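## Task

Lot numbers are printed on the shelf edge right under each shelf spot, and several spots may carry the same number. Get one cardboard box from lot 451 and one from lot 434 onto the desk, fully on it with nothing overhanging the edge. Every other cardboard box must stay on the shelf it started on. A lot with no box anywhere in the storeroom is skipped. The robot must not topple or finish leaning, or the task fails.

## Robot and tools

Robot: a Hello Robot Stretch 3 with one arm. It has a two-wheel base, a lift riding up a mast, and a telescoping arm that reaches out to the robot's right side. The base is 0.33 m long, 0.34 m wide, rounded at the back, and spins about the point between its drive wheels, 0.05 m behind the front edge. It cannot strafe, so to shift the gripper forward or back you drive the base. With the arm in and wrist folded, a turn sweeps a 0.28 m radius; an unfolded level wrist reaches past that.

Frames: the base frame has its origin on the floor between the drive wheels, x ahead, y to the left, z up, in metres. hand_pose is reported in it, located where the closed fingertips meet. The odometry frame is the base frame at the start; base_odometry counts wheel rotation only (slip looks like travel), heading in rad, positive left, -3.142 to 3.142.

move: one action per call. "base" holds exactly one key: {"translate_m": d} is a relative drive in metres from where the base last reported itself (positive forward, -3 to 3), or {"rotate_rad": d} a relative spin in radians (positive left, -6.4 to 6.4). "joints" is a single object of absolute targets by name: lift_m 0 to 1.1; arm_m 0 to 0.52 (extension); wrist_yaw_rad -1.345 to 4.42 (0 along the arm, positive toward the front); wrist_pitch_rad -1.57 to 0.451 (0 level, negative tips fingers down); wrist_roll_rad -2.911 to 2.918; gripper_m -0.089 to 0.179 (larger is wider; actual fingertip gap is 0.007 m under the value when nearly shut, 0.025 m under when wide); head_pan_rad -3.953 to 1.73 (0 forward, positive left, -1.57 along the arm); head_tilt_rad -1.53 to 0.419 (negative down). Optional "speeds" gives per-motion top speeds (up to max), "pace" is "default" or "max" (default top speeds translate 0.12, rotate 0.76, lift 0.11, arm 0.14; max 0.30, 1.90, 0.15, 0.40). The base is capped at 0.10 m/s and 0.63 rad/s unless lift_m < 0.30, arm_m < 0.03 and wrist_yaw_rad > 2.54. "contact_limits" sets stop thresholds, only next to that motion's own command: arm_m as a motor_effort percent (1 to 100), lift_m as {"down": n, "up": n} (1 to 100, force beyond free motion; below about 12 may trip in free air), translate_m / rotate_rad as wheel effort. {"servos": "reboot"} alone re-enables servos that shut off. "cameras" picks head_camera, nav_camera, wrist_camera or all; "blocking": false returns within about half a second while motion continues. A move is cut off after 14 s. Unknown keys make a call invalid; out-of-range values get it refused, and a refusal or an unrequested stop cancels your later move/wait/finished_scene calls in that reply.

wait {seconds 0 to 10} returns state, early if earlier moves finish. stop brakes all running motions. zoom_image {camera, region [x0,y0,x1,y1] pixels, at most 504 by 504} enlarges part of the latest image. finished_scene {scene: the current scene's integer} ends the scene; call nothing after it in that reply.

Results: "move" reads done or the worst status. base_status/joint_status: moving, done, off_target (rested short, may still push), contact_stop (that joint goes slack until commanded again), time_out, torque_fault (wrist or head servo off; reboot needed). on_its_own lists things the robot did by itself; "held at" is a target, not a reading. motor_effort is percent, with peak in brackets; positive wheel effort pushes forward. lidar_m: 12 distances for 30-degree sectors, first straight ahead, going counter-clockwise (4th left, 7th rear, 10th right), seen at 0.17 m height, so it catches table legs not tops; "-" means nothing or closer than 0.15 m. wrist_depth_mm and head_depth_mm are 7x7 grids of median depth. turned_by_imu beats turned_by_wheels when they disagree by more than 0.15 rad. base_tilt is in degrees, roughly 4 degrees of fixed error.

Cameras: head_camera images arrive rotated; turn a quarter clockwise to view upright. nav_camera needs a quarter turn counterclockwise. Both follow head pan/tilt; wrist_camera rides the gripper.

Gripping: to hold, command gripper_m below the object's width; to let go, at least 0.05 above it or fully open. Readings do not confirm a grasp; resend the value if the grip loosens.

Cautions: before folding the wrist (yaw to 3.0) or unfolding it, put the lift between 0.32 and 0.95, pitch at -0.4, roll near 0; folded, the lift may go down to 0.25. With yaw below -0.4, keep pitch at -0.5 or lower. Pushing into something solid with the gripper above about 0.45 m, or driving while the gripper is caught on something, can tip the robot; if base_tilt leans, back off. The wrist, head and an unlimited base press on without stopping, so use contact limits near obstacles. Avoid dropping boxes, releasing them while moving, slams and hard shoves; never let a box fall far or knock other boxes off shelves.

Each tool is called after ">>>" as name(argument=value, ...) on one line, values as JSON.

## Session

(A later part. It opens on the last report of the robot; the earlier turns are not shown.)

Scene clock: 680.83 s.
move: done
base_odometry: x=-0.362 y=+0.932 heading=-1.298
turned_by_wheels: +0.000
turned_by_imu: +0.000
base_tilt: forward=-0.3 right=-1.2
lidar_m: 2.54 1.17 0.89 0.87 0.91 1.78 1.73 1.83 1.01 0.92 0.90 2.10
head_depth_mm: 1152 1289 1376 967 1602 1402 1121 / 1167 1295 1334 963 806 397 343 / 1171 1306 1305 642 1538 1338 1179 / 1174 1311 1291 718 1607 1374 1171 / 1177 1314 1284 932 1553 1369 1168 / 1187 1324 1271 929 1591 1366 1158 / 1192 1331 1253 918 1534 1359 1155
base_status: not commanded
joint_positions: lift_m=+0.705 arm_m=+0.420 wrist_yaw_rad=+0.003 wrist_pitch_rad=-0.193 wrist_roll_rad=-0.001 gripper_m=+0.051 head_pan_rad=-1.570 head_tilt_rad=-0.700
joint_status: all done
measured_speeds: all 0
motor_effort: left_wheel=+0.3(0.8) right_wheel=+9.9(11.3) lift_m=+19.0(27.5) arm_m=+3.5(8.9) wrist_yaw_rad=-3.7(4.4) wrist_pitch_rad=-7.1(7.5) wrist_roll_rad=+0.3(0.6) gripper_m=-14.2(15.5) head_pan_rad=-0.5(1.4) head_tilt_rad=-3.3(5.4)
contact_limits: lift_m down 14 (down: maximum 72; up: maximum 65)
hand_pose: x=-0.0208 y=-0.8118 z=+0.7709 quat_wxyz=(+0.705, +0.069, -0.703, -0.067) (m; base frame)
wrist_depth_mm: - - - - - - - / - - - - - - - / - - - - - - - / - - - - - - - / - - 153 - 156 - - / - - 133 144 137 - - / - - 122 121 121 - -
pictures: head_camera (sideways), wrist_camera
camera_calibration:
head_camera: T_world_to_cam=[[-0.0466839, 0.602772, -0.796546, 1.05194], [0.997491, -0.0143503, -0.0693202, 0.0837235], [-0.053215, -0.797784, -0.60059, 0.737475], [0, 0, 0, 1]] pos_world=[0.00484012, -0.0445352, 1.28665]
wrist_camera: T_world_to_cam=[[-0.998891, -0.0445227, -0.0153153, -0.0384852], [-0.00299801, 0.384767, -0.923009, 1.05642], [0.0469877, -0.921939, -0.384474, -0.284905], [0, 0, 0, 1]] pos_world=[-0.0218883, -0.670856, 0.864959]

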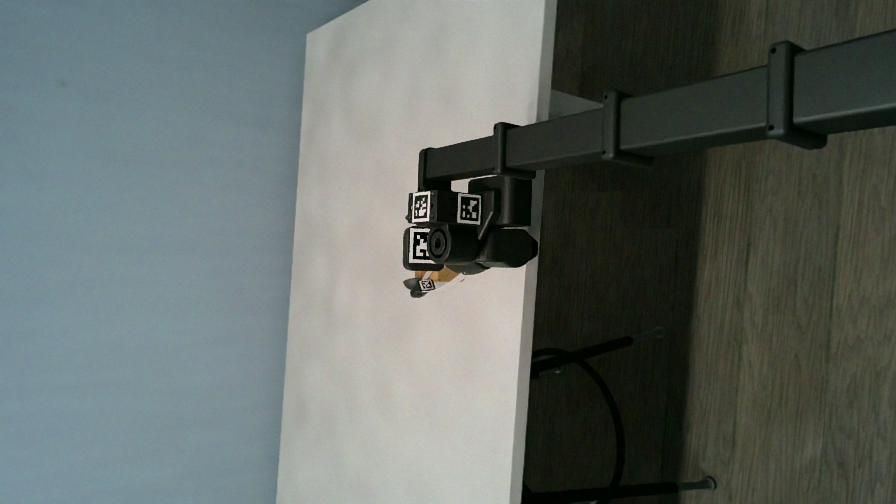

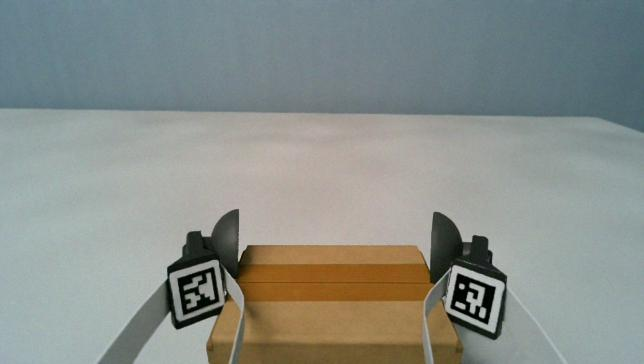

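>>> move(joints={"gripper_m":0.179})

>>> move(joints={"lift_m":0.72})

>>> move(joints={"arm_m":0.2}, cameras=["wrist_camera","head_camera"])

Scene clock: 687.43 s.
move: done
base_odometry: x=-0.362 y=+0.932 heading=-1.298
turned_by_wheels: +0.000
turned_by_imu: +0.000
base_tilt: forward=-0.4 right=-1.2
lidar_m: 2.54 1.17 0.89 0.87 0.92 1.78 1.73 1.83 1.01 0.92 0.90 2.10
head_depth_mm: 1154 1284 1378 969 1591 1392 1122 / 1167 1293 1319 960 807 398 344 / 1168 1300 1306 642 1527 1352 1170 / 1178 1314 1301 723 1578 1374 1172 / 1183 1320 1277 904 1562 1365 1163 / 1184 1326 1267 927 1595 1364 1158 / 1194 1332 1250 917 1538 1344 1155
base_status: not commanded
joint_positions: lift_m=+0.705 arm_m=+0.420 wrist_yaw_rad=+0.002 wrist_pitch_rad=-0.243 wrist_roll_rad=-0.004 gripper_m=+0.179 head_pan_rad=-1.570 head_tilt_rad=-0.700
joint_status: all done
measured_speeds: all 0
motor_effort: left_wheel=+0.4(0.8) right_wheel=+8.2(10.4) lift_m=+30.5(31.2) arm_m=-6.0(6.8) wrist_yaw_rad=-2.1(4.0) wrist_pitch_rad=+2.0(7.4) wrist_roll_rad=+1.2(2.3) gripper_m=+0.4(84.8) head_pan_rad=-0.4(1.0) head_tilt_rad=-3.4(4.3)
contact_limits: lift_m down 14 (down: maximum 72; up: maximum 65)
hand_pose: x=-0.0209 y=-0.8079 z=+0.7586 quat_wxyz=(+0.704, +0.087, -0.700, -0.085) (m; base frame)
wrist_depth_mm: - - - - - - - / - - - - - - - / - - - - - - - / - - - - - - - / - 142 148 148 147 - - / - 126 125 120 125 - - / - - 124 123 122 - 105
pictures: none

Scene clock: 688.27 s.
move: done
base_odometry: x=-0.362 y=+0.932 heading=-1.298
turned_by_wheels: +0.000
turned_by_imu: +0.000
base_tilt: forward=-0.3 right=-1.2
lidar_m: 2.54 1.17 0.89 0.87 0.91 1.77 1.73 1.83 1.01 0.91 0.90 2.09
head_depth_mm: 1156 1288 1386 968 1594 1398 341 / 1163 1296 1324 960 496 390 337 / 1166 1305 1318 624 1527 1379 1180 / 1174 1309 1291 697 1599 1381 1174 / 1174 1319 1274 902 1561 1367 1162 / 1187 1319 1271 927 1596 1356 1161 / 1197 1336 1252 920 1543 1354 1150
base_status: not commanded
joint_positions: lift_m=+0.720 arm_m=+0.420 wrist_yaw_rad=+0.002 wrist_pitch_rad=-0.244 wrist_roll_rad=-0.004 gripper_m=+0.179 head_pan_rad=-1.570 head_tilt_rad=-0.700
joint_status: all done
measured_speeds: all 0
motor_effort: left_wheel=+0.5(0.7) right_wheel=+8.4(8.8) lift_m=+31.1(33.2) arm_m=-7.7(8.2) wrist_yaw_rad=-2.4(4.2) wrist_pitch_rad=+2.2(2.2) wrist_roll_rad=+1.1(1.3) gripper_m=+0.7(0.8) head_pan_rad=-0.2(0.6) head_tilt_rad=-3.1(3.9)
hand_pose: x=-0.0209 y=-0.8078 z=+0.7734 quat_wxyz=(+0.704, +0.087, -0.700, -0.085) (m; base frame)
wrist_depth_mm: - - - - - - - / - - - - - - - / - - - - - - - / - - - - - - - / - 142 - 172 - - - / - 126 145 152 146 - - / - - 127 126 126 - 105
pictures: none

Scene clock: 691.13 s.
move: done
base_odometry: x=-0.362 y=+0.932 heading=-1.298
turned_by_wheels: +0.000
turned_by_imu: +0.000
base_tilt: forward=-0.4 right=-1.2
lidar_m: 2.54 1.17 0.89 0.87 0.91 1.78 1.73 1.82 1.01 0.92 0.90 2.09
head_depth_mm: 1159 1288 1376 969 1608 1399 1125 / 1166 1296 1329 960 826 393 339 / 1176 1303 1314 951 461 457 1174 / 1178 1307 1293 897 545 1278 1164 / 1178 1322 1279 933 1511 1368 1162 / 1185 1324 1267 931 1592 1354 1166 / 1197 1328 1247 920 1537 1354 1156
base_status: not commanded
joint_positions: lift_m=+0.720 arm_m=+0.200 wrist_yaw_rad=+0.002 wrist_pitch_rad=-0.244 wrist_roll_rad=-0.004 gripper_m=+0.179 head_pan_rad=-1.570 head_tilt_rad=-0.700
joint_status: all done
measured_speeds: all 0
motor_effort: left_wheel=-0.3(0.6) right_wheel=+8.4(9.4) lift_m=+25.8(31.3) arm_m=-12.6(14.8) wrist_yaw_rad=-2.1(4.1) wrist_pitch_rad=+2.2(2.3) wrist_roll_rad=+1.2(1.5) gripper_m=+0.7(1.2) head_pan_rad=+0.0(0.9) head_tilt_rad=-2.7(3.8)
hand_pose: x=-0.0209 y=-0.5878 z=+0.7734 quat_wxyz=(+0.704, +0.087, -0.700, -0.085) (m; base frame)
wrist_depth_mm: - - - - - - - / - - - - - - - / - - - 324 - - - / - - - 334 - - - / - 143 - - - - - / - 140 - - - - - / 982 - - - - 952 105
pictures: head_camera (sideways), wrist_camera
camera_calibration:
head_camera: T_world_to_cam=[[-0.0466839, 0.602772, -0.796546, 1.05194], [0.997491, -0.0143503, -0.0693202, 0.0837235], [-0.053215, -0.797784, -0.60059, 0.737475], [0, 0, 0, 1]] pos_world=[0.00484012, -0.0445352, 1.28665]
wrist_camera: T_world_to_cam=[[-0.998915, -0.0440626, -0.0151052, -0.0284605], [-0.00539361, 0.431522, -0.902086, 0.983733], [0.0462665, -0.901026, -0.431291, -0.0289166], [0, 0, 0, 1]] pos_world=[-0.0217859, -0.451811, 0.87451]

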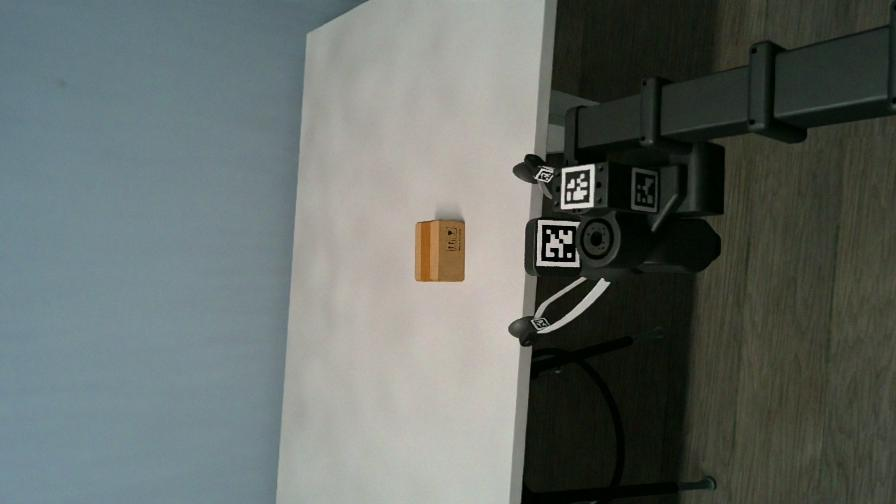

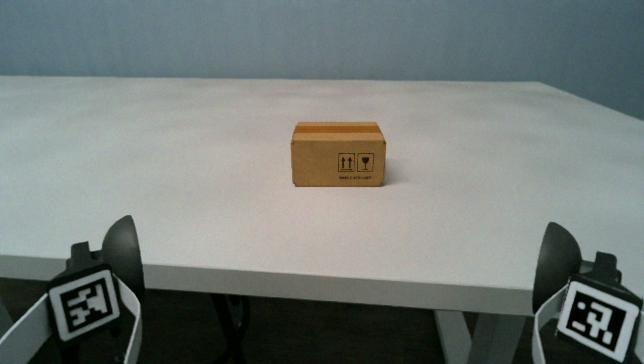

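>>> finished_scene(scene=2)

The scene is finished: the task was done.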